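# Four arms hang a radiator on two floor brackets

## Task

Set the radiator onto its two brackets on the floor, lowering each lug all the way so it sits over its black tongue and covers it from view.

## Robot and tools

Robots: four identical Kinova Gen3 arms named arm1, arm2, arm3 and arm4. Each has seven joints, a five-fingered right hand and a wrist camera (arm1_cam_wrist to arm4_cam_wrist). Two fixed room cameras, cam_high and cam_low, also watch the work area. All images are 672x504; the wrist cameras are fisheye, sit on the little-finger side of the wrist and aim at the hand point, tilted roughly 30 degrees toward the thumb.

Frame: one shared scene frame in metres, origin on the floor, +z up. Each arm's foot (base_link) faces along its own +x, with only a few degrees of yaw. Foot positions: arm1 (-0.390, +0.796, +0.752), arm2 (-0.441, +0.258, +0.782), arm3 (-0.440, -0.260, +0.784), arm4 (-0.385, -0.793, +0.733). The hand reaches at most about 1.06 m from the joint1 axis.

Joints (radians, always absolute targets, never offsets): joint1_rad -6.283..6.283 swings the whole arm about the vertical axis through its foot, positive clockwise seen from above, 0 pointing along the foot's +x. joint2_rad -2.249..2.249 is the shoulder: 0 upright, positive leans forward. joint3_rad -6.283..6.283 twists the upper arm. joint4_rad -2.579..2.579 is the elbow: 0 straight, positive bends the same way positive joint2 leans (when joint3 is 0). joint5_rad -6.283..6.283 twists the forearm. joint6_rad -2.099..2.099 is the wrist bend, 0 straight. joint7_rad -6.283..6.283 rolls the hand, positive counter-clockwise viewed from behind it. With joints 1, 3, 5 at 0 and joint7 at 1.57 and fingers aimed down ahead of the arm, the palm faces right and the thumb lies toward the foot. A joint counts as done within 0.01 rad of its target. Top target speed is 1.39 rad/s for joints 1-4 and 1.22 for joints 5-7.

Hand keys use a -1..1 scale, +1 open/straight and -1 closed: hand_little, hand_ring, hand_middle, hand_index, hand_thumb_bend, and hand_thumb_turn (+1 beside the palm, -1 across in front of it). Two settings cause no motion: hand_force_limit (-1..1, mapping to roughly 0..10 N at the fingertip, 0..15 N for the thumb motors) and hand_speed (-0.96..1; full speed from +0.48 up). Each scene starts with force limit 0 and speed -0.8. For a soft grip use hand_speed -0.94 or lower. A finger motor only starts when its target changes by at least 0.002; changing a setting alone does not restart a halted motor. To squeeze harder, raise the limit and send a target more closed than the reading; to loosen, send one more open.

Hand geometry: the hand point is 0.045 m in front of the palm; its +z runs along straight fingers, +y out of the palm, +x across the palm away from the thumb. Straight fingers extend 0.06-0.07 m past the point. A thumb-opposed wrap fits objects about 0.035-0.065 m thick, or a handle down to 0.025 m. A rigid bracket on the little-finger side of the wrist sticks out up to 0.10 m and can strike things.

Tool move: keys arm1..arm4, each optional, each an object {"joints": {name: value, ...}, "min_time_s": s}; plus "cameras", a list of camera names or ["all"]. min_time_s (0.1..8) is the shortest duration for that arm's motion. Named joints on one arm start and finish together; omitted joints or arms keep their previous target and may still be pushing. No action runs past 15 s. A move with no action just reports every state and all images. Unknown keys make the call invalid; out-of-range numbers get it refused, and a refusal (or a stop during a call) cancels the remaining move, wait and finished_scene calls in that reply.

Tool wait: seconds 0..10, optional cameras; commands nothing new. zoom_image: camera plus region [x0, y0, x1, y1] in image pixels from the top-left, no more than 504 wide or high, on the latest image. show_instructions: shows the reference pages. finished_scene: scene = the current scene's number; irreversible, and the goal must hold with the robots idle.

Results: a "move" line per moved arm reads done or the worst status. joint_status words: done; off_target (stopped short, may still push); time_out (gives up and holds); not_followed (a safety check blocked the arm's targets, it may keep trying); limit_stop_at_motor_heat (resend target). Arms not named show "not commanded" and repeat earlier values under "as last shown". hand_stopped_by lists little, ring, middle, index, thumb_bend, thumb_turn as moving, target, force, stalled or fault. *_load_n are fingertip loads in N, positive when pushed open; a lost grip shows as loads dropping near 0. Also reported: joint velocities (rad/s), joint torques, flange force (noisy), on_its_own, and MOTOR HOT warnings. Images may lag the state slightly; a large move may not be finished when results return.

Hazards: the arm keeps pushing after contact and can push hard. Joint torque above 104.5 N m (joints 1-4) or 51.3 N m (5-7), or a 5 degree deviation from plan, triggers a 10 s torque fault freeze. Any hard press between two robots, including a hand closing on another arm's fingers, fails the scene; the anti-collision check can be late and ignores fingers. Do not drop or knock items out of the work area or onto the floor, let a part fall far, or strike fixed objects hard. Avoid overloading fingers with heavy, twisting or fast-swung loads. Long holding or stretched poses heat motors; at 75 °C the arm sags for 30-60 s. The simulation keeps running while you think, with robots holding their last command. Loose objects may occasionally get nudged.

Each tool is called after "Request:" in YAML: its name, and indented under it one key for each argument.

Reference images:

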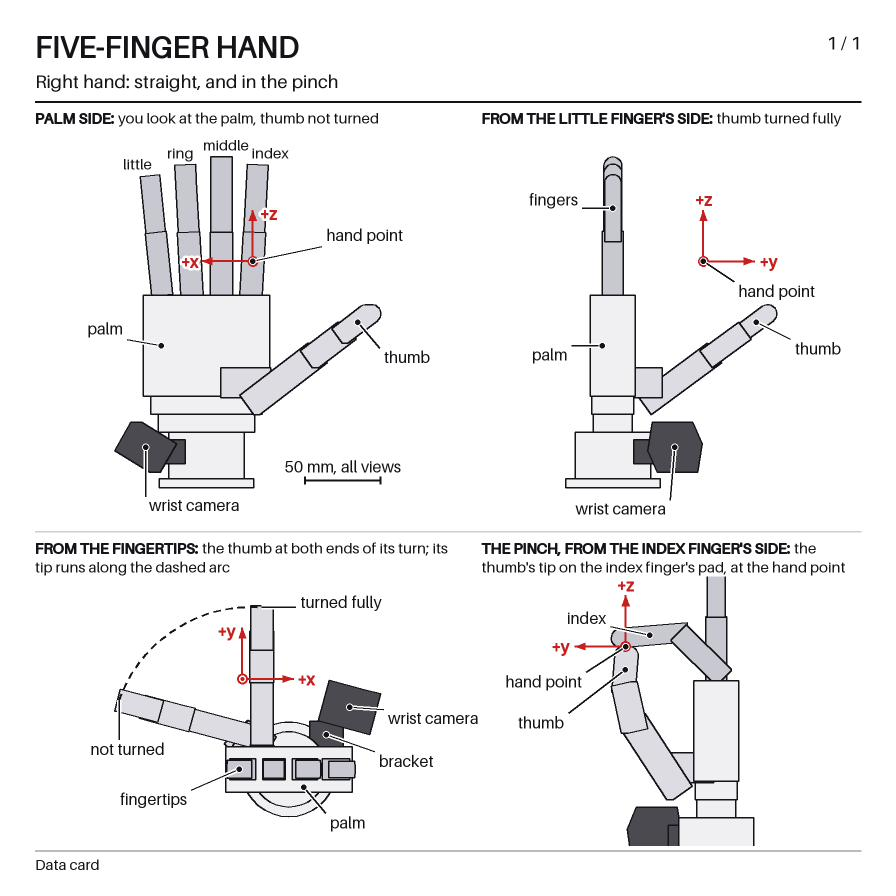

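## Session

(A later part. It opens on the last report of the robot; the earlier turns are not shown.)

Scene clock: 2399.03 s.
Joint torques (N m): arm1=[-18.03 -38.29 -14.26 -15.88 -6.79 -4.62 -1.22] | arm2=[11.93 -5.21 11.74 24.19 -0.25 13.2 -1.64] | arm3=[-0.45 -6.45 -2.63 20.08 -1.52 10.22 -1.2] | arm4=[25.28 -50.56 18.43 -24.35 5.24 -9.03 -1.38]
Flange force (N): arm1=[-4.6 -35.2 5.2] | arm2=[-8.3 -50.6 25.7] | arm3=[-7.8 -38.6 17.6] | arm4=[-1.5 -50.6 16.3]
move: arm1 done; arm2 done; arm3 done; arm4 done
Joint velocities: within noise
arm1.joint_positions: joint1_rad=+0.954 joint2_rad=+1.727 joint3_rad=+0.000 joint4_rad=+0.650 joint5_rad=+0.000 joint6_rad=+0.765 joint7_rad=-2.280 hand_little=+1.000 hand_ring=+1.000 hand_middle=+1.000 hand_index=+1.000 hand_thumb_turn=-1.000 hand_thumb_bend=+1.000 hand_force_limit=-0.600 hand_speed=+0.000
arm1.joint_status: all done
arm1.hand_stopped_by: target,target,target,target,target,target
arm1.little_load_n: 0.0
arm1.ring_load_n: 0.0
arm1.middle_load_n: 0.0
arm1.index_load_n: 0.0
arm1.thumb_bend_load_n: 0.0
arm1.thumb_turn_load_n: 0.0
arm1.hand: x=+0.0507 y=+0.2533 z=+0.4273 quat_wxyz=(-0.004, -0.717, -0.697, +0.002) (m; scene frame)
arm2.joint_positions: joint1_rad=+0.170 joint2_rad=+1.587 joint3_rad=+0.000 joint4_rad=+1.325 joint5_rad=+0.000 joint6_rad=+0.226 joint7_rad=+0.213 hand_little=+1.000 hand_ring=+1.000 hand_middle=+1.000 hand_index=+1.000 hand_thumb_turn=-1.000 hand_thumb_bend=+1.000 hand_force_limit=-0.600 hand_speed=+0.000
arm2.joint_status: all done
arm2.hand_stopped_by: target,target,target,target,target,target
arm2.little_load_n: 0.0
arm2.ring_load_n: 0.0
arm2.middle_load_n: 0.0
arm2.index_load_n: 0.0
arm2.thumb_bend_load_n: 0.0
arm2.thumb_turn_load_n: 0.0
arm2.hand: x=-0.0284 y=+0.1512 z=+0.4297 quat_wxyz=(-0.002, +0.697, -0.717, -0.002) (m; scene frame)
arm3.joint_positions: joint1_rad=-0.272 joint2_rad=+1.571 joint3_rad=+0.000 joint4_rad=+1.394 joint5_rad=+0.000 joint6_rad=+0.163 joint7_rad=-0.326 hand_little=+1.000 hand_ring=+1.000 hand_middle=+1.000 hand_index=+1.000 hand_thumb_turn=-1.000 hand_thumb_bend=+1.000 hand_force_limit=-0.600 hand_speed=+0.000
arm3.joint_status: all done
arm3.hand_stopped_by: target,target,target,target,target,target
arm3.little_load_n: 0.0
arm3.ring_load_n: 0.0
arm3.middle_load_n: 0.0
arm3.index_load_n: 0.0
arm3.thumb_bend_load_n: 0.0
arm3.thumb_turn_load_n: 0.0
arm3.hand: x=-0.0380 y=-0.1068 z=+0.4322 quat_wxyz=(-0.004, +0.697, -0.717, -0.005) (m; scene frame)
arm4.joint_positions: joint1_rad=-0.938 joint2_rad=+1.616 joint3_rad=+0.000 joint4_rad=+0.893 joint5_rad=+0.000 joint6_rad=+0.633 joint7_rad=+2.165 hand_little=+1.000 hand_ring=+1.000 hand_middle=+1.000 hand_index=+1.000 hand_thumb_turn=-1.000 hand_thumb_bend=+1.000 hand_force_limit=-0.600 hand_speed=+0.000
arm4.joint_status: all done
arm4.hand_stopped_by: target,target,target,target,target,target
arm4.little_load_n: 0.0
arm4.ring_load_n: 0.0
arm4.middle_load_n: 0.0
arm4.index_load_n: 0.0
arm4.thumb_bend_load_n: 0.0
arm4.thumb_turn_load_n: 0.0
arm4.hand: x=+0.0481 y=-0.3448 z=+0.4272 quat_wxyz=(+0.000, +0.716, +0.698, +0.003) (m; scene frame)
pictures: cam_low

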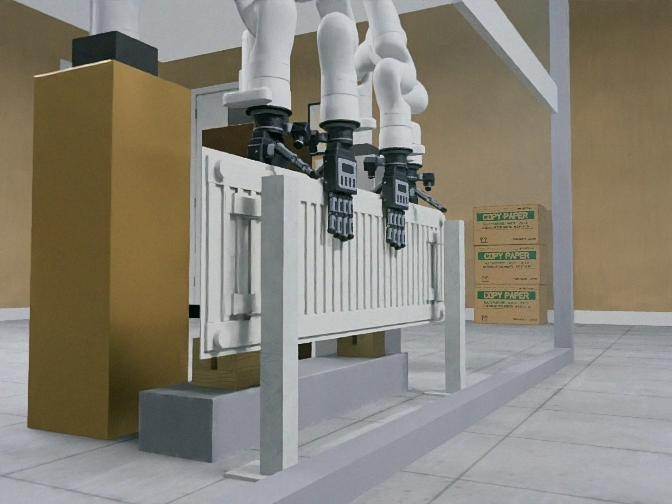

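Request:
move:
  arm1: {"joints":{"joint2_rad":1.72957,"joint4_rad":0.64657,"joint6_rad":0.76536},"min_time_s":1.5}
  arm2: {"joints":{"joint2_rad":1.58989,"joint4_rad":1.32277,"joint6_rad":0.2261},"min_time_s":1.5}
  arm3: {"joints":{"joint2_rad":1.57294,"joint4_rad":1.39164,"joint6_rad":0.16283},"min_time_s":1.5}
  arm4: {"joints":{"joint2_rad":1.61871,"joint4_rad":0.89006,"joint6_rad":0.6328},"min_time_s":1.5}
  cameras: ["cam_low"]

Request:
zoom_image:
  camera: "cam_low"
  region: [225, 275, 265, 325]

Request:
zoom_image:
  camera: "cam_low"
  region: [225, 190, 265, 240]

Scene clock: 2405.23 s.
Joint torques (N m): arm1=[-16.59 -41.31 -13.28 -17.39 -6.53 -4.93 -1.22] | arm2=[15.09 -3.11 15.13 23.65 0.17 12.67 -1.56] | arm3=[1.31 3.14 -1.04 18.59 -1.29 8.6 -0.9] | arm4=[21.74 -41.81 15.76 -23.58 4.53 -10.22 -1.28]
Flange force (N): arm1=[-1.4 -34.9 8.5] | arm2=[-15.1 -50.5 19.5] | arm3=[-10.7 -33.5 -8.7] | arm4=[-9.9 -49.7 -3.0]
move: arm1 done; arm2 done; arm3 done; arm4 done
Joint velocities: within noise
arm1.joint_positions: joint1_rad=+0.954 joint2_rad=+1.730 joint3_rad=+0.000 joint4_rad=+0.647 joint5_rad=+0.000 joint6_rad=+0.765 joint7_rad=-2.280 hand_little=+1.000 hand_ring=+1.000 hand_middle=+1.000 hand_index=+1.000 hand_thumb_turn=-1.000 hand_thumb_bend=+1.000 hand_force_limit=-0.600 hand_speed=+0.000
arm1.joint_status: all done
arm1.hand_stopped_by: target,target,target,target,target,target
arm1.little_load_n: 0.0
arm1.ring_load_n: 0.0
arm1.middle_load_n: 0.0
arm1.index_load_n: 0.0
arm1.thumb_bend_load_n: 0.0
arm1.thumb_turn_load_n: 0.0
arm1.hand: x=+0.0507 y=+0.2533 z=+0.4263 quat_wxyz=(-0.004, -0.717, -0.697, +0.002) (m; scene frame)
arm2.joint_positions: joint1_rad=+0.170 joint2_rad=+1.590 joint3_rad=+0.000 joint4_rad=+1.323 joint5_rad=+0.000 joint6_rad=+0.226 joint7_rad=+0.213 hand_little=+1.000 hand_ring=+1.000 hand_middle=+1.000 hand_index=+1.000 hand_thumb_turn=-1.000 hand_thumb_bend=+1.000 hand_force_limit=-0.600 hand_speed=+0.000
arm2.joint_status: all done
arm2.hand_stopped_by: target,target,target,target,target,target
arm2.little_load_n: 0.0
arm2.ring_load_n: 0.0
arm2.middle_load_n: 0.0
arm2.index_load_n: 0.0
arm2.thumb_bend_load_n: 0.0
arm2.thumb_turn_load_n: 0.0
arm2.hand: x=-0.0284 y=+0.1512 z=+0.4287 quat_wxyz=(-0.002, +0.697, -0.717, -0.002) (m; scene frame)
arm3.joint_positions: joint1_rad=-0.272 joint2_rad=+1.573 joint3_rad=+0.000 joint4_rad=+1.392 joint5_rad=+0.000 joint6_rad=+0.163 joint7_rad=-0.326 hand_little=+1.000 hand_ring=+1.000 hand_middle=+1.000 hand_index=+1.000 hand_thumb_turn=-1.000 hand_thumb_bend=+1.000 hand_force_limit=-0.600 hand_speed=+0.000
arm3.joint_status: all done
arm3.hand_stopped_by: target,target,target,target,target,target
arm3.little_load_n: 0.0
arm3.ring_load_n: 0.0
arm3.middle_load_n: 0.0
arm3.index_load_n: 0.0
arm3.thumb_bend_load_n: 0.0
arm3.thumb_turn_load_n: 0.0
arm3.hand: x=-0.0380 y=-0.1068 z=+0.4312 quat_wxyz=(-0.004, +0.697, -0.717, -0.005) (m; scene frame)
arm4.joint_positions: joint1_rad=-0.938 joint2_rad=+1.619 joint3_rad=+0.000 joint4_rad=+0.890 joint5_rad=+0.000 joint6_rad=+0.633 joint7_rad=+2.165 hand_little=+1.000 hand_ring=+1.000 hand_middle=+1.000 hand_index=+1.000 hand_thumb_turn=-1.000 hand_thumb_bend=+1.000 hand_force_limit=-0.600 hand_speed=+0.000
arm4.joint_status: all done
arm4.hand_stopped_by: target,target,target,target,target,target
arm4.little_load_n: 0.0
arm4.ring_load_n: 0.0
arm4.middle_load_n: 0.0
arm4.index_load_n: 0.0
arm4.thumb_bend_load_n: -0.5
arm4.thumb_turn_load_n: 0.0
arm4.hand: x=+0.0481 y=-0.3448 z=+0.4262 quat_wxyz=(+0.000, +0.716, +0.698, +0.003) (m; scene frame)
pictures: cam_low

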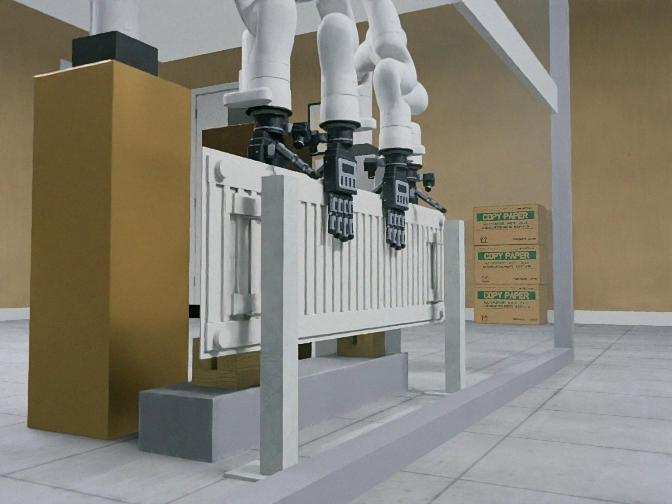

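Scaled by 10.080.

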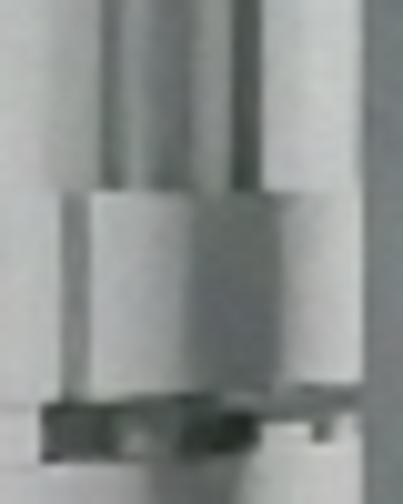

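Scaled by 10.080.

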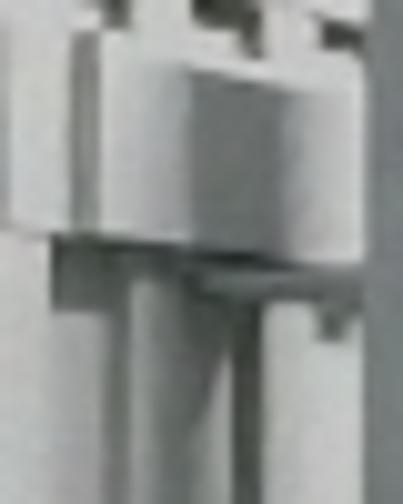

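Request:
move:
  arm1: {"joints":{"joint2_rad":1.73097,"joint4_rad":0.64475,"joint6_rad":0.76576},"min_time_s":1.5}
  arm2: {"joints":{"joint2_rad":1.59108,"joint4_rad":1.32155,"joint6_rad":0.22612},"min_time_s":1.5}
  arm3: {"joints":{"joint2_rad":1.57175,"joint4_rad":1.39283,"joint6_rad":0.16282},"min_time_s":1.5}
  arm4: {"joints":{"joint2_rad":1.61773,"joint4_rad":0.89112,"joint6_rad":0.63273},"min_time_s":1.5}
  cameras: ["cam_low","arm1_cam_wrist","arm4_cam_wrist"]

Request:
zoom_image:
  camera: "cam_low"
  region: [420, 230, 460, 320]

Scene clock: 2413.70 s.
Joint torques (N m): arm1=[-17.43 -34.78 -13.68 -18.45 -6.62 -8.09 -1.59] | arm2=[14.19 3.99 13.51 20.4 0.25 10.16 -1.25] | arm3=[0.32 -4.57 -1.87 23.22 -1.64 11.73 -1.24] | arm4=[21.6 -46.33 15.65 -22.1 4.5 -8.28 -1.24]
Flange force (N): arm1=[5.1 -42.4 -11.4] | arm2=[-16.1 -42.5 -5.2] | arm3=[-10.7 -43.7 20.8] | arm4=[-2.7 -44.2 11.7]
move: arm1 done; arm2 done; arm3 done; arm4 done
Joint velocities: within noise
arm1.joint_positions: joint1_rad=+0.954 joint2_rad=+1.731 joint3_rad=+0.000 joint4_rad=+0.645 joint5_rad=+0.000 joint6_rad=+0.766 joint7_rad=-2.280 hand_little=+1.000 hand_ring=+1.000 hand_middle=+1.000 hand_index=+1.000 hand_thumb_turn=-1.000 hand_thumb_bend=+1.000 hand_force_limit=-0.600 hand_speed=+0.000
arm1.joint_status: all done
arm1.hand_stopped_by: target,target,target,target,target,target
arm1.little_load_n: -0.5
arm1.ring_load_n: 0.0
arm1.middle_load_n: 0.0
arm1.index_load_n: 0.0
arm1.thumb_bend_load_n: 0.0
arm1.thumb_turn_load_n: 0.0
arm1.hand: x=+0.0507 y=+0.2533 z=+0.4259 quat_wxyz=(-0.004, -0.717, -0.697, +0.002) (m; scene frame)
arm2.joint_positions: joint1_rad=+0.170 joint2_rad=+1.591 joint3_rad=+0.000 joint4_rad=+1.322 joint5_rad=+0.000 joint6_rad=+0.226 joint7_rad=+0.213 hand_little=+1.000 hand_ring=+1.000 hand_middle=+1.000 hand_index=+1.000 hand_thumb_turn=-1.000 hand_thumb_bend=+1.000 hand_force_limit=-0.600 hand_speed=+0.000
arm2.joint_status: all done
arm2.hand_stopped_by: target,target,target,target,target,target
arm2.little_load_n: 0.0
arm2.ring_load_n: 0.0
arm2.middle_load_n: 0.0
arm2.index_load_n: 0.0
arm2.thumb_bend_load_n: 0.0
arm2.thumb_turn_load_n: 0.0
arm2.hand: x=-0.0284 y=+0.1512 z=+0.4282 quat_wxyz=(-0.002, +0.697, -0.717, -0.002) (m; scene frame)
arm3.joint_positions: joint1_rad=-0.272 joint2_rad=+1.572 joint3_rad=+0.000 joint4_rad=+1.393 joint5_rad=+0.000 joint6_rad=+0.163 joint7_rad=-0.326 hand_little=+1.000 hand_ring=+1.000 hand_middle=+1.000 hand_index=+1.000 hand_thumb_turn=-1.000 hand_thumb_bend=+1.000 hand_force_limit=-0.600 hand_speed=+0.000
arm3.joint_status: all done
arm3.hand_stopped_by: target,target,target,target,target,target
arm3.little_load_n: 0.0
arm3.ring_load_n: 0.0
arm3.middle_load_n: 0.0
arm3.index_load_n: 0.0
arm3.thumb_bend_load_n: 0.0
arm3.thumb_turn_load_n: 0.0
arm3.hand: x=-0.0379 y=-0.1068 z=+0.4317 quat_wxyz=(-0.004, +0.697, -0.717, -0.005) (m; scene frame)
arm4.joint_positions: joint1_rad=-0.938 joint2_rad=+1.618 joint3_rad=+0.000 joint4_rad=+0.891 joint5_rad=+0.000 joint6_rad=+0.633 joint7_rad=+2.165 hand_little=+1.000 hand_ring=+1.000 hand_middle=+1.000 hand_index=+1.000 hand_thumb_turn=-1.000 hand_thumb_bend=+1.000 hand_force_limit=-0.600 hand_speed=+0.000
arm4.joint_status: all done
arm4.hand_stopped_by: target,target,target,target,target,target
arm4.little_load_n: 0.0
arm4.ring_load_n: 0.0
arm4.middle_load_n: 0.0
arm4.index_load_n: 0.5
arm4.thumb_bend_load_n: 0.0
arm4.thumb_turn_load_n: 0.0
arm4.hand: x=+0.0481 y=-0.3448 z=+0.4266 quat_wxyz=(+0.000, +0.716, +0.698, +0.003) (m; scene frame)
pictures: arm1_cam_wrist, arm4_cam_wrist, cam_low
camera_calibration:
arm1_cam_wrist: T_world_to_cam=[[0.973148, 0.229596, 0.0163748, -0.11296], [0.187666, -0.832596, 0.521119, -0.0215793], [0.13328, -0.504053, -0.853327, 0.596458], [0, 0, 0, 1]] pos_world=[0.0344802, 0.308615, 0.522068]
arm4_cam_wrist: T_world_to_cam=[[0.971161, 0.235669, 0.0361594, 0.014405], [0.183075, -0.834236, 0.520129, -0.52338], [0.152744, -0.498509, -0.853322, 0.298905], [0, 0, 0, 1]] pos_world=[0.0361725, -0.29101, 0.526766]

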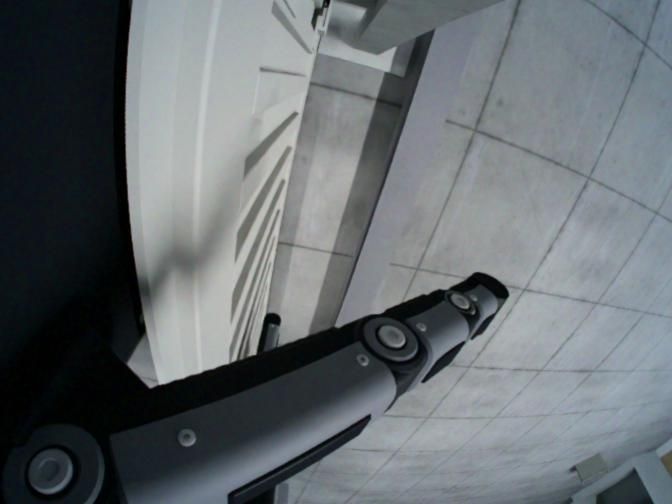

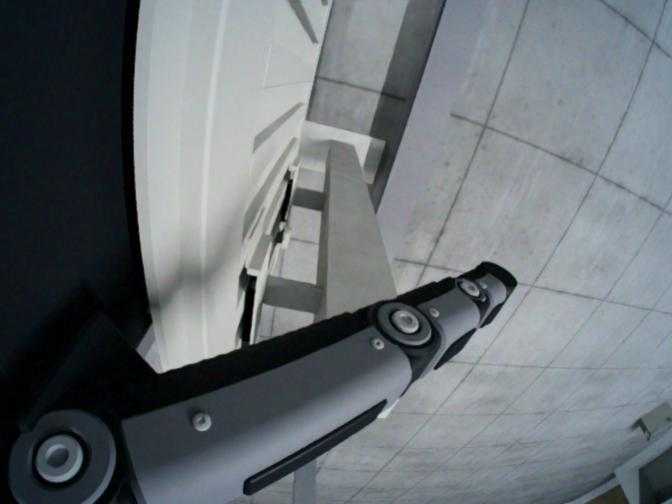

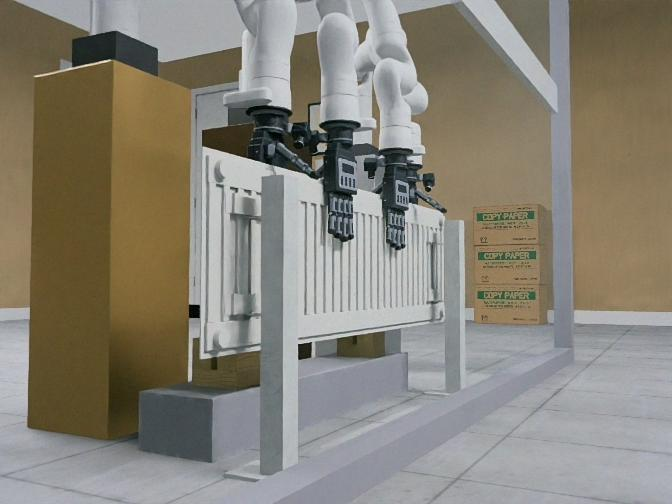

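Scaled by 5.600.

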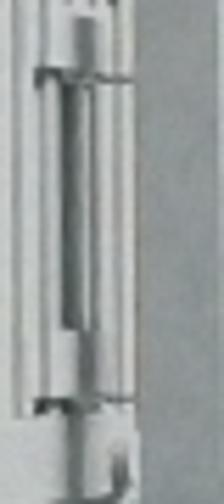

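Request:
move:
  arm1: {"joints":{"joint2_rad":1.73013,"joint4_rad":0.64584,"joint6_rad":0.76552},"min_time_s":1.5}
  arm2: {"joints":{"joint2_rad":1.5906,"joint4_rad":1.32204,"joint6_rad":0.22611},"min_time_s":1.5}
  arm3: {"joints":{"joint2_rad":1.57258,"joint4_rad":1.392,"joint6_rad":0.16282},"min_time_s":1.5}
  arm4: {"joints":{"joint2_rad":1.61832,"joint4_rad":0.89048,"joint6_rad":0.63277},"min_time_s":1.5}
  cameras: ["cam_low"]

Request:
zoom_image:
  camera: "cam_low"
  region: [225, 275, 265, 325]

Request:
zoom_image:
  camera: "cam_low"
  region: [425, 230, 450, 260]

Request:
zoom_image:
  camera: "cam_low"
  region: [425, 290, 450, 320]

Scene clock: 2419.67 s.
Joint torques (N m): arm1=[-16.77 -38.1 -13.27 -16.96 -6.47 -5.61 -1.29] | arm2=[14.19 1.71 13.68 21.97 0.15 11.27 -1.38] | arm3=[0.39 0.52 -2.1 20.13 -1.45 9.66 -1.1] | arm4=[21.41 -43.77 15.48 -23.47 4.46 -9.68 -1.28]
Flange force (N): arm1=[-0.2 -36.3 1.5] | arm2=[-14.8 -45.9 4.0] | arm3=[-9.4 -37.3 1.3] | arm4=[-8.6 -48.0 2.0]
move: arm1 done; arm2 done; arm3 done; arm4 done
Joint velocities: within noise
arm1.joint_positions: joint1_rad=+0.954 joint2_rad=+1.730 joint3_rad=+0.000 joint4_rad=+0.646 joint5_rad=+0.000 joint6_rad=+0.766 joint7_rad=-2.280 hand_little=+1.000 hand_ring=+1.000 hand_middle=+1.000 hand_index=+1.000 hand_thumb_turn=-1.000 hand_thumb_bend=+1.000 hand_force_limit=-0.600 hand_speed=+0.000
arm1.joint_status: all done
arm1.hand_stopped_by: target,target,target,target,target,target
arm1.little_load_n: 0.0
arm1.ring_load_n: 0.0
arm1.middle_load_n: 0.0
arm1.index_load_n: 0.0
arm1.thumb_bend_load_n: 0.0
arm1.thumb_turn_load_n: 0.0
arm1.hand: x=+0.0507 y=+0.2533 z=+0.4262 quat_wxyz=(-0.004, -0.717, -0.697, +0.002) (m; scene frame)
arm2.joint_positions: joint1_rad=+0.170 joint2_rad=+1.591 joint3_rad=+0.000 joint4_rad=+1.322 joint5_rad=+0.000 joint6_rad=+0.226 joint7_rad=+0.213 hand_little=+1.000 hand_ring=+1.000 hand_middle=+1.000 hand_index=+1.000 hand_thumb_turn=-1.000 hand_thumb_bend=+1.000 hand_force_limit=-0.600 hand_speed=+0.000
arm2.joint_status: all done
arm2.hand_stopped_by: target,target,target,target,target,target
arm2.little_load_n: 0.0
arm2.ring_load_n: 0.0
arm2.middle_load_n: 0.0
arm2.index_load_n: 0.0
arm2.thumb_bend_load_n: 0.0
arm2.thumb_turn_load_n: 0.0
arm2.hand: x=-0.0284 y=+0.1512 z=+0.4284 quat_wxyz=(-0.002, +0.697, -0.717, -0.002) (m; scene frame)
arm3.joint_positions: joint1_rad=-0.272 joint2_rad=+1.573 joint3_rad=+0.000 joint4_rad=+1.392 joint5_rad=+0.000 joint6_rad=+0.163 joint7_rad=-0.326 hand_little=+1.000 hand_ring=+1.000 hand_middle=+1.000 hand_index=+1.000 hand_thumb_turn=-1.000 hand_thumb_bend=+1.000 hand_force_limit=-0.600 hand_speed=+0.000
arm3.joint_status: all done
arm3.hand_stopped_by: target,target,target,target,target,target
arm3.little_load_n: 0.0
arm3.ring_load_n: 0.0
arm3.middle_load_n: 0.0
arm3.index_load_n: 0.0
arm3.thumb_bend_load_n: 0.0
arm3.thumb_turn_load_n: 0.0
arm3.hand: x=-0.0380 y=-0.1068 z=+0.4313 quat_wxyz=(-0.004, +0.697, -0.717, -0.005) (m; scene frame)
arm4.joint_positions: joint1_rad=-0.938 joint2_rad=+1.618 joint3_rad=+0.000 joint4_rad=+0.890 joint5_rad=+0.000 joint6_rad=+0.633 joint7_rad=+2.165 hand_little=+1.000 hand_ring=+1.000 hand_middle=+1.000 hand_index=+1.000 hand_thumb_turn=-1.000 hand_thumb_bend=+1.000 hand_force_limit=-0.600 hand_speed=+0.000
arm4.joint_status: all done
arm4.hand_stopped_by: target,target,target,target,target,target
arm4.little_load_n: 0.0
arm4.ring_load_n: 0.0
arm4.middle_load_n: 0.0
arm4.index_load_n: 0.0
arm4.thumb_bend_load_n: 0.0
arm4.thumb_turn_load_n: 0.0
arm4.hand: x=+0.0481 y=-0.3448 z=+0.4264 quat_wxyz=(+0.000, +0.716, +0.698, +0.003) (m; scene frame)
pictures: cam_low

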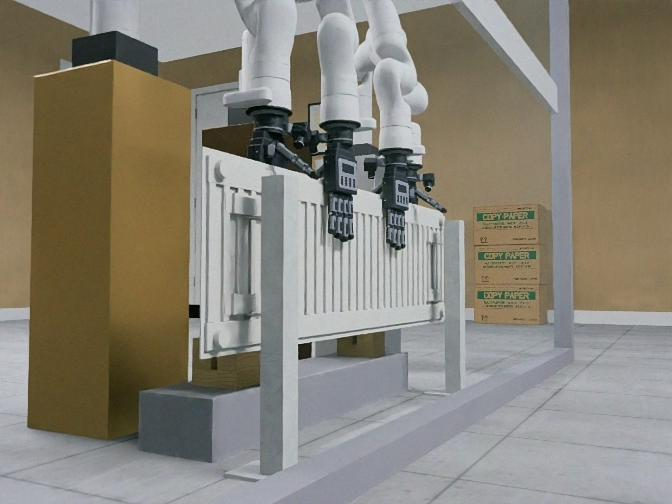

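Scaled by 10.080.

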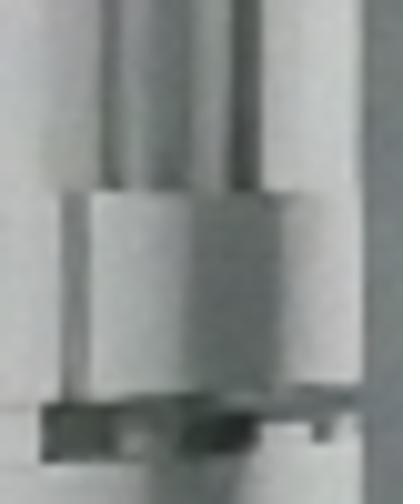

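Scaled by 16.800.

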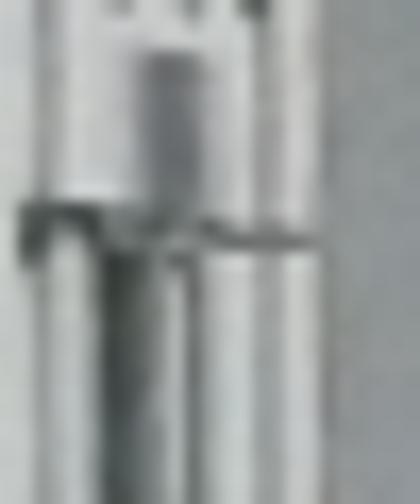

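Scaled by 16.800.

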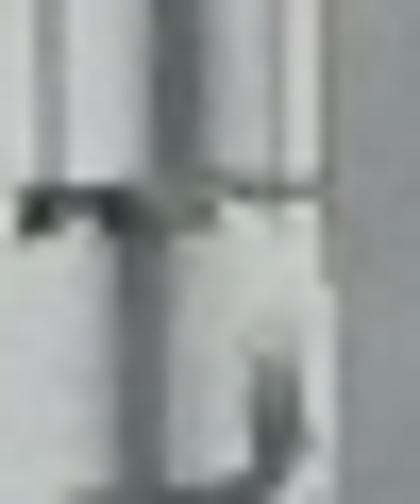

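Request:
move:
  arm1: {"joints":{"joint1_rad":0.95627,"joint2_rad":1.72702,"joint4_rad":0.655,"joint6_rad":0.75947,"joint7_rad":-2.27803},"min_time_s":2}
  arm2: {"joints":{"joint1_rad":0.16875,"joint2_rad":1.59175,"joint4_rad":1.31456,"joint6_rad":0.23245,"joint7_rad":0.21215},"min_time_s":2}
  arm3: {"joints":{"joint1_rad":-0.27049,"joint2_rad":1.57342,"joint4_rad":1.38486,"joint6_rad":0.16912,"joint7_rad":-0.32469},"min_time_s":2}
  arm4: {"joints":{"joint1_rad":-0.94111,"joint2_rad":1.61619,"joint4_rad":0.89753,"joint6_rad":0.62786,"joint7_rad":2.16189},"min_time_s":2}
  cameras: ["cam_low"]

Scene clock: 2470.90 s.
Joint torques (N m): arm1=[-6.1 -32.13 -4.7 -10.51 -2.47 -1.93 -0.45] | arm2=[8.07 -4.21 7.51 11.42 0.12 5.64 -0.67] | arm3=[1.2 -12.03 0.5 6.09 -0.44 3.1 -0.26] | arm4=[12.52 -40.93 8.73 -15.12 2.58 -4.46 -0.65]
Flange force (N): arm1=[-0.6 -12.9 5.1] | arm2=[-8.8 -25.7 -7.4] | arm3=[-6.0 -12.5 -2.6] | arm4=[2.0 -23.3 16.2]
move: arm1 done; arm2 done; arm3 done; arm4 done
Joint velocities: within noise
arm1.joint_positions: joint1_rad=+0.956 joint2_rad=+1.727 joint3_rad=+0.000 joint4_rad=+0.655 joint5_rad=+0.000 joint6_rad=+0.759 joint7_rad=-2.278 hand_little=+1.000 hand_ring=+1.000 hand_middle=+1.000 hand_index=+1.000 hand_thumb_turn=-1.000 hand_thumb_bend=+1.000 hand_force_limit=-0.600 hand_speed=+0.000
arm1.joint_status: all done
arm1.hand_stopped_by: target,target,target,target,target,target
arm1.little_load_n: 0.0
arm1.ring_load_n: 0.0
arm1.middle_load_n: 0.0
arm1.index_load_n: 0.0
arm1.thumb_bend_load_n: 0.0
arm1.thumb_turn_load_n: 0.0
arm1.hand: x=+0.0487 y=+0.2533 z=+0.4261 quat_wxyz=(-0.004, -0.717, -0.697, +0.002) (m; scene frame)
arm2.joint_positions: joint1_rad=+0.169 joint2_rad=+1.592 joint3_rad=+0.000 joint4_rad=+1.315 joint5_rad=+0.000 joint6_rad=+0.232 joint7_rad=+0.212 hand_little=+1.000 hand_ring=+1.000 hand_middle=+1.000 hand_index=+1.000 hand_thumb_turn=-1.000 hand_thumb_bend=+1.000 hand_force_limit=-0.600 hand_speed=+0.000
arm2.joint_status: all done
arm2.hand_stopped_by: target,target,target,target,target,target
arm2.little_load_n: 0.0
arm2.ring_load_n: 0.5
arm2.middle_load_n: 0.0
arm2.index_load_n: 0.0
arm2.thumb_bend_load_n: 0.0
arm2.thumb_turn_load_n: 0.0
arm2.hand: x=-0.0265 y=+0.1512 z=+0.4284 quat_wxyz=(-0.002, +0.697, -0.717, -0.002) (m; scene frame)
arm3.joint_positions: joint1_rad=-0.270 joint2_rad=+1.573 joint3_rad=+0.000 joint4_rad=+1.385 joint5_rad=+0.000 joint6_rad=+0.169 joint7_rad=-0.325 hand_little=+1.000 hand_ring=+1.000 hand_middle=+1.000 hand_index=+1.000 hand_thumb_turn=-1.000 hand_thumb_bend=+1.000 hand_force_limit=-0.600 hand_speed=+0.000
arm3.joint_status: all done
arm3.hand_stopped_by: target,target,target,target,target,target
arm3.little_load_n: 0.0
arm3.ring_load_n: 0.0
arm3.middle_load_n: 0.0
arm3.index_load_n: 0.0
arm3.thumb_bend_load_n: 0.0
arm3.thumb_turn_load_n: 0.0
arm3.hand: x=-0.0360 y=-0.1068 z=+0.4313 quat_wxyz=(-0.004, +0.697, -0.717, -0.005) (m; scene frame)
arm4.joint_positions: joint1_rad=-0.941 joint2_rad=+1.616 joint3_rad=+0.000 joint4_rad=+0.898 joint5_rad=+0.000 joint6_rad=+0.628 joint7_rad=+2.162 hand_little=+1.000 hand_ring=+1.000 hand_middle=+1.000 hand_index=+1.000 hand_thumb_turn=-1.000 hand_thumb_bend=+1.000 hand_force_limit=-0.600 hand_speed=+0.000
arm4.joint_status: all done
arm4.hand_stopped_by: target,target,target,target,target,target
arm4.little_load_n: 0.0
arm4.ring_load_n: 0.0
arm4.middle_load_n: 0.0
arm4.index_load_n: 0.0
arm4.thumb_bend_load_n: 0.0
arm4.thumb_turn_load_n: 0.0
arm4.hand: x=+0.0461 y=-0.3447 z=+0.4264 quat_wxyz=(+0.000, +0.716, +0.698, +0.003) (m; scene frame)
pictures: cam_low

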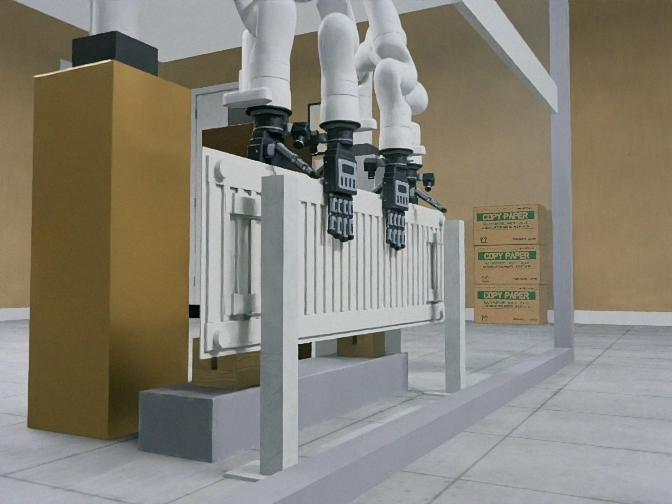

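Request:
move:
  arm1: {"joints":{"joint1_rad":0.95999,"joint2_rad":1.72234,"joint4_rad":0.66874,"joint6_rad":0.7504,"joint7_rad":-2.27431},"min_time_s":2}
  arm2: {"joints":{"joint1_rad":0.16733,"joint2_rad":1.59347,"joint4_rad":1.30333,"joint6_rad":0.24195,"joint7_rad":0.21073},"min_time_s":2}
  arm3: {"joints":{"joint1_rad":-0.26867,"joint2_rad":1.57467,"joint4_rad":1.37415,"joint6_rad":0.17858,"joint7_rad":-0.32287},"min_time_s":2}
  arm4: {"joints":{"joint1_rad":-0.94518,"joint2_rad":1.61299,"joint4_rad":0.9081,"joint6_rad":0.62049,"joint7_rad":2.15783},"min_time_s":2}
  cameras: ["cam_low"]

Request:
move:
  arm1: {"joints":{"joint1_rad":0.96617,"joint2_rad":1.71456,"joint4_rad":0.69165,"joint6_rad":0.73529,"joint7_rad":-2.26813},"min_time_s":2}
  arm2: {"joints":{"joint1_rad":0.16496,"joint2_rad":1.59634,"joint4_rad":1.28462,"joint6_rad":0.25779,"joint7_rad":0.20836},"min_time_s":2}
  arm3: {"joints":{"joint1_rad":-0.26563,"joint2_rad":1.57676,"joint4_rad":1.35629,"joint6_rad":0.19433,"joint7_rad":-0.31983},"min_time_s":2}
  arm4: {"joints":{"joint1_rad":-0.95195,"joint2_rad":1.60765,"joint4_rad":0.92571,"joint6_rad":0.60821,"joint7_rad":2.15105},"min_time_s":2}
  cameras: ["cam_low","cam_high","arm1_cam_wrist","arm4_cam_wrist"]

Request:
zoom_image:
  camera: "cam_low"
  region: [200, 180, 290, 330]

Scene clock: 2483.27 s.
Joint torques (N m): arm1=[0.15 -24.01 0.75 -5.41 0.12 -0.06 0.06] | arm2=[0.24 -21.42 0.58 -0.9 0.08 -0.08 0.04] | arm3=[0.6 -21.64 0.67 -1.17 -0.05 -0.01 0.07] | arm4=[2.38 -26.8 0.9 -6.26 0.54 -1.06 0.08]
Flange force (N): arm1=[-0.1 0.3 -0.9] | arm2=[0.4 -4.6 3.7] | arm3=[-2.2 -0.9 2.7] | arm4=[3.3 -2.9 4.2]
move: arm1 done; arm2 done; arm3 done; arm4 done
Joint velocities: within noise
arm1.joint_positions: joint1_rad=+0.960 joint2_rad=+1.722 joint3_rad=+0.000 joint4_rad=+0.669 joint5_rad=+0.000 joint6_rad=+0.750 joint7_rad=-2.274 hand_little=+1.000 hand_ring=+1.000 hand_middle=+1.000 hand_index=+1.000 hand_thumb_turn=-1.000 hand_thumb_bend=+1.000 hand_force_limit=-0.600 hand_speed=+0.000
arm1.joint_status: all done
arm1.hand_stopped_by: target,target,target,target,target,target
arm1.little_load_n: 0.0
arm1.ring_load_n: 0.0
arm1.middle_load_n: 0.0
arm1.index_load_n: 0.0
arm1.thumb_bend_load_n: 0.0
arm1.thumb_turn_load_n: 0.0
arm1.hand: x=+0.0457 y=+0.2532 z=+0.4261 quat_wxyz=(-0.004, -0.717, -0.697, +0.002) (m; scene frame)
arm2.joint_positions: joint1_rad=+0.167 joint2_rad=+1.593 joint3_rad=+0.000 joint4_rad=+1.303 joint5_rad=+0.000 joint6_rad=+0.242 joint7_rad=+0.211 hand_little=+1.000 hand_ring=+1.000 hand_middle=+1.000 hand_index=+1.000 hand_thumb_turn=-1.000 hand_thumb_bend=+1.000 hand_force_limit=-0.600 hand_speed=+0.000
arm2.joint_status: all done
arm2.hand_stopped_by: target,target,target,target,target,target
arm2.little_load_n: 0.0
arm2.ring_load_n: 0.0
arm2.middle_load_n: 0.0
arm2.index_load_n: 0.0
arm2.thumb_bend_load_n: 0.0
arm2.thumb_turn_load_n: 0.0
arm2.hand: x=-0.0234 y=+0.1512 z=+0.4284 quat_wxyz=(-0.002, +0.697, -0.717, -0.002) (m; scene frame)
arm3.joint_positions: joint1_rad=-0.269 joint2_rad=+1.575 joint3_rad=+0.000 joint4_rad=+1.374 joint5_rad=+0.000 joint6_rad=+0.179 joint7_rad=-0.323 hand_little=+1.000 hand_ring=+1.000 hand_middle=+1.000 hand_index=+1.000 hand_thumb_turn=-1.000 hand_thumb_bend=+1.000 hand_force_limit=-0.600 hand_speed=+0.000
arm3.joint_status: all done
arm3.hand_stopped_by: target,target,target,target,target,target
arm3.little_load_n: 0.5
arm3.ring_load_n: 0.0
arm3.middle_load_n: 0.0
arm3.index_load_n: 0.0
arm3.thumb_bend_load_n: 0.0
arm3.thumb_turn_load_n: 0.0
arm3.hand: x=-0.0330 y=-0.1068 z=+0.4313 quat_wxyz=(-0.004, +0.697, -0.717, -0.005) (m; scene frame)
arm4.joint_positions: joint1_rad=-0.945 joint2_rad=+1.613 joint3_rad=+0.000 joint4_rad=+0.908 joint5_rad=+0.000 joint6_rad=+0.621 joint7_rad=+2.158 hand_little=+1.000 hand_ring=+1.000 hand_middle=+1.000 hand_index=+1.000 hand_thumb_turn=-1.000 hand_thumb_bend=+1.000 hand_force_limit=-0.600 hand_speed=+0.000
arm4.joint_status: all done
arm4.hand_stopped_by: target,target,target,target,target,target
arm4.little_load_n: 0.0
arm4.ring_load_n: 0.0
arm4.middle_load_n: 0.0
arm4.index_load_n: 0.5
arm4.thumb_bend_load_n: 0.0
arm4.thumb_turn_load_n: 0.5
arm4.hand: x=+0.0431 y=-0.3447 z=+0.4264 quat_wxyz=(+0.000, +0.716, +0.698, +0.003) (m; scene frame)
pictures: cam_low

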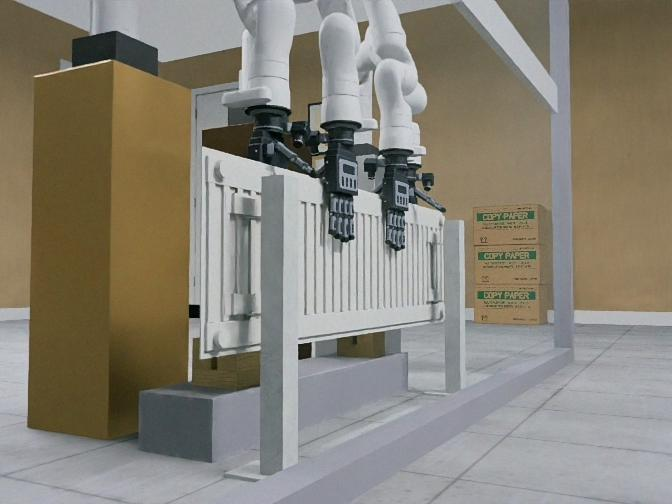

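Scene clock: 2485.57 s.
Joint torques (N m): arm1=[0.17 -23.92 0.68 -5.31 0.11 -0.06 0.04] | arm2=[0.22 -21.55 0.57 -1.02 0.09 -0.09 0.05] | arm3=[0.6 -21.7 0.72 -1.29 -0.06 0.01 0.12] | arm4=[0.85 -24.77 -0.3 -4.76 0.24 -0.41 0.2]
Flange force (N): arm1=[-0.1 0.4 -0.9] | arm2=[0.5 -4.7 3.8] | arm3=[-2.2 -0.9 2.6] | arm4=[3.6 0.2 3.0]
move: arm1 done; arm2 done; arm3 done; arm4 done
Joint velocities: within noise
arm1.joint_positions: joint1_rad=+0.966 joint2_rad=+1.715 joint3_rad=+0.000 joint4_rad=+0.692 joint5_rad=+0.000 joint6_rad=+0.735 joint7_rad=-2.268 hand_little=+1.000 hand_ring=+1.000 hand_middle=+1.000 hand_index=+1.000 hand_thumb_turn=-1.000 hand_thumb_bend=+1.000 hand_force_limit=-0.600 hand_speed=+0.000
arm1.joint_status: all done
arm1.hand_stopped_by: target,target,target,target,target,target
arm1.little_load_n: 0.0
arm1.ring_load_n: 0.0
arm1.middle_load_n: 0.0
arm1.index_load_n: 0.0
arm1.thumb_bend_load_n: 0.0
arm1.thumb_turn_load_n: 0.0
arm1.hand: x=+0.0407 y=+0.2533 z=+0.4261 quat_wxyz=(-0.004, -0.717, -0.697, +0.002) (m; scene frame)
arm2.joint_positions: joint1_rad=+0.165 joint2_rad=+1.596 joint3_rad=+0.000 joint4_rad=+1.285 joint5_rad=+0.000 joint6_rad=+0.258 joint7_rad=+0.208 hand_little=+1.000 hand_ring=+1.000 hand_middle=+1.000 hand_index=+1.000 hand_thumb_turn=-1.000 hand_thumb_bend=+1.000 hand_force_limit=-0.600 hand_speed=+0.000
arm2.joint_status: all done
arm2.hand_stopped_by: target,target,target,target,target,target
arm2.little_load_n: 0.0
arm2.ring_load_n: 0.0
arm2.middle_load_n: 0.0
arm2.index_load_n: 0.0
arm2.thumb_bend_load_n: 0.0
arm2.thumb_turn_load_n: 0.0
arm2.hand: x=-0.0184 y=+0.1512 z=+0.4284 quat_wxyz=(-0.002, +0.697, -0.717, -0.002) (m; scene frame)
arm3.joint_positions: joint1_rad=-0.266 joint2_rad=+1.577 joint3_rad=+0.000 joint4_rad=+1.356 joint5_rad=+0.000 joint6_rad=+0.194 joint7_rad=-0.320 hand_little=+1.000 hand_ring=+1.000 hand_middle=+1.000 hand_index=+1.000 hand_thumb_turn=-1.000 hand_thumb_bend=+1.000 hand_force_limit=-0.600 hand_speed=+0.000
arm3.joint_status: all done
arm3.hand_stopped_by: target,target,target,target,target,target
arm3.little_load_n: 0.0
arm3.ring_load_n: 0.5
arm3.middle_load_n: 0.0
arm3.index_load_n: 0.0
arm3.thumb_bend_load_n: 0.0
arm3.thumb_turn_load_n: 0.0
arm3.hand: x=-0.0279 y=-0.1068 z=+0.4313 quat_wxyz=(-0.004, +0.697, -0.717, -0.005) (m; scene frame)
arm4.joint_positions: joint1_rad=-0.952 joint2_rad=+1.608 joint3_rad=+0.000 joint4_rad=+0.926 joint5_rad=+0.000 joint6_rad=+0.608 joint7_rad=+2.151 hand_little=+1.000 hand_ring=+1.000 hand_middle=+1.000 hand_index=+1.000 hand_thumb_turn=-1.000 hand_thumb_bend=+1.000 hand_force_limit=-0.600 hand_speed=+0.000
arm4.joint_status: all done
arm4.hand_stopped_by: target,target,target,target,target,target
arm4.little_load_n: 0.0
arm4.ring_load_n: 0.0
arm4.middle_load_n: 0.0
arm4.index_load_n: 0.0
arm4.thumb_bend_load_n: -0.5
arm4.thumb_turn_load_n: 0.0
arm4.hand: x=+0.0381 y=-0.3448 z=+0.4263 quat_wxyz=(+0.000, +0.716, +0.698, +0.003) (m; scene frame)
pictures: arm1_cam_wrist, arm4_cam_wrist, cam_high, cam_low
camera_calibration:
arm1_cam_wrist: T_world_to_cam=[[0.973149, 0.229594, 0.0163758, -0.103233], [0.187665, -0.832597, 0.521119, -0.0198588], [0.13328, -0.504053, -0.853327, 0.598046], [0, 0, 0, 1]] pos_world=[0.0244802, 0.308615, 0.522368]
arm4_cam_wrist: T_world_to_cam=[[0.971146, 0.235718, 0.036242, 0.0240989], [0.183073, -0.834226, 0.520145, -0.521398], [0.152841, -0.498501, -0.853309, 0.300169], [0, 0, 0, 1]] pos_world=[0.0261723, -0.29101, 0.526466]

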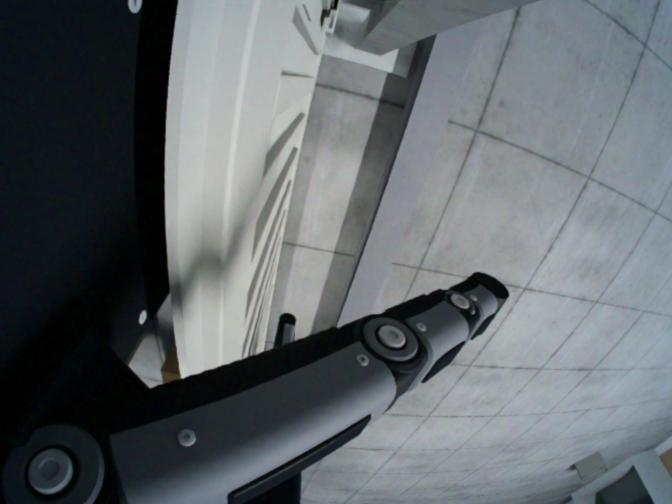

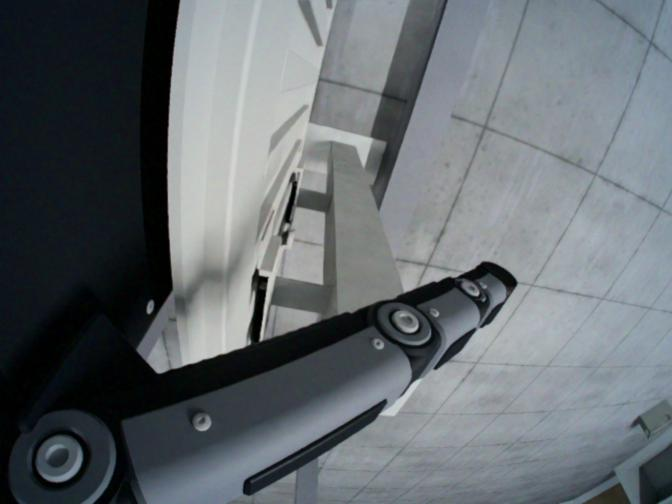

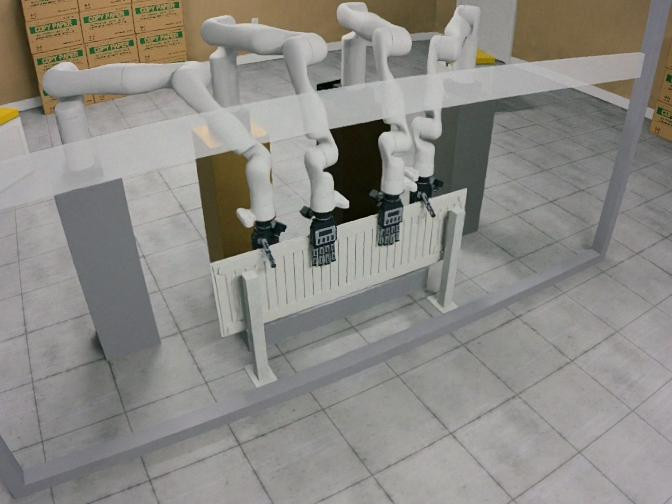

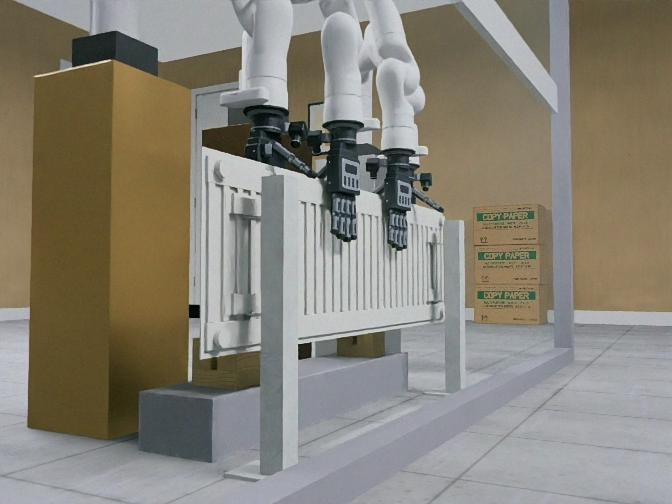

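Scaled by 3.360.

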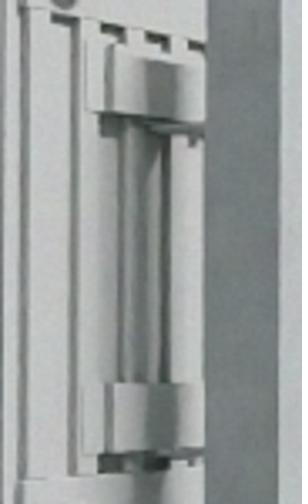

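Request:
zoom_image:
  camera: "cam_low"
  region: [225, 275, 265, 325]

Request:
zoom_image:
  camera: "cam_low"
  region: [225, 190, 265, 240]

Request:
zoom_image:
  camera: "cam_low"
  region: [425, 230, 450, 260]

Request:
zoom_image:
  camera: "cam_low"
  region: [425, 290, 450, 320]

Request:
zoom_image:
  camera: "arm4_cam_wrist"
  region: [230, 140, 350, 350]

Request:
zoom_image:
  camera: "arm1_cam_wrist"
  region: [270, 0, 370, 60]

Scaled by 10.080.

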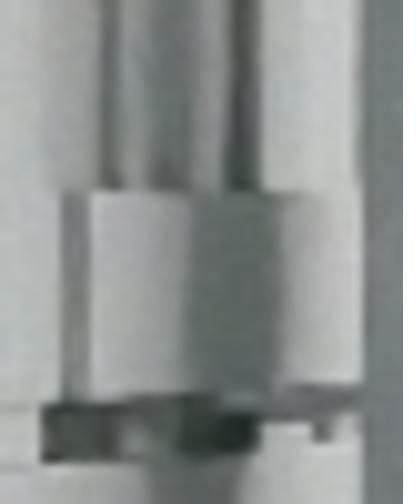

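Scaled by 10.080.

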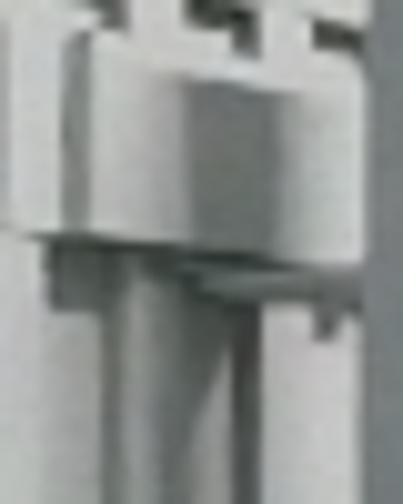

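Scaled by 16.800.

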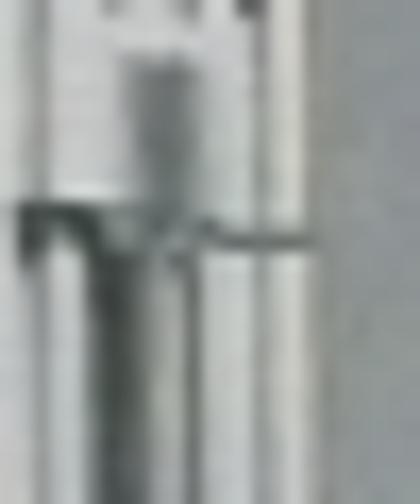

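Scaled by 16.800.

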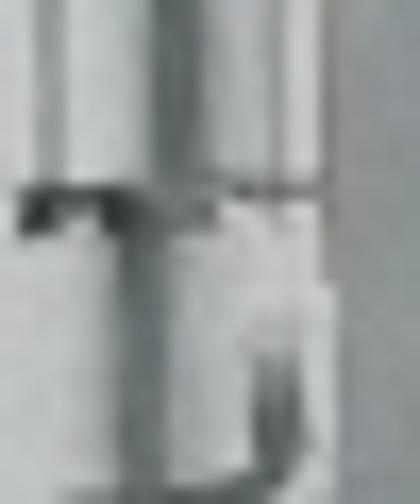

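Scaled by 2.400 from the camera's 672x504 image, which has a finer 960x720 frame.

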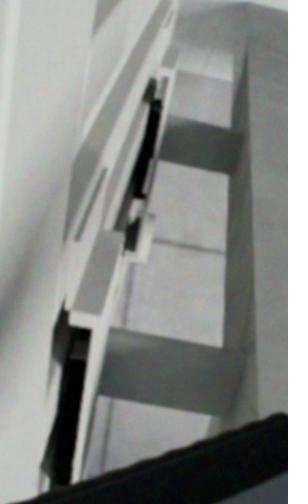

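Scaled by 5.040 from the camera's 672x504 image, which has a finer 960x720 frame.

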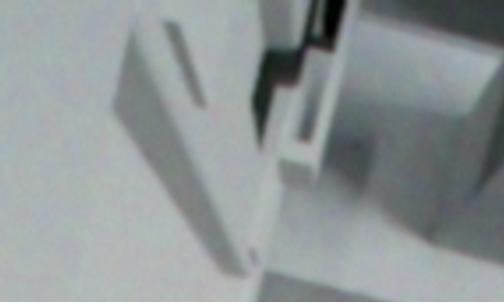

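Request:
finished_scene:
  scene: 1

The scene is finished: the task was done.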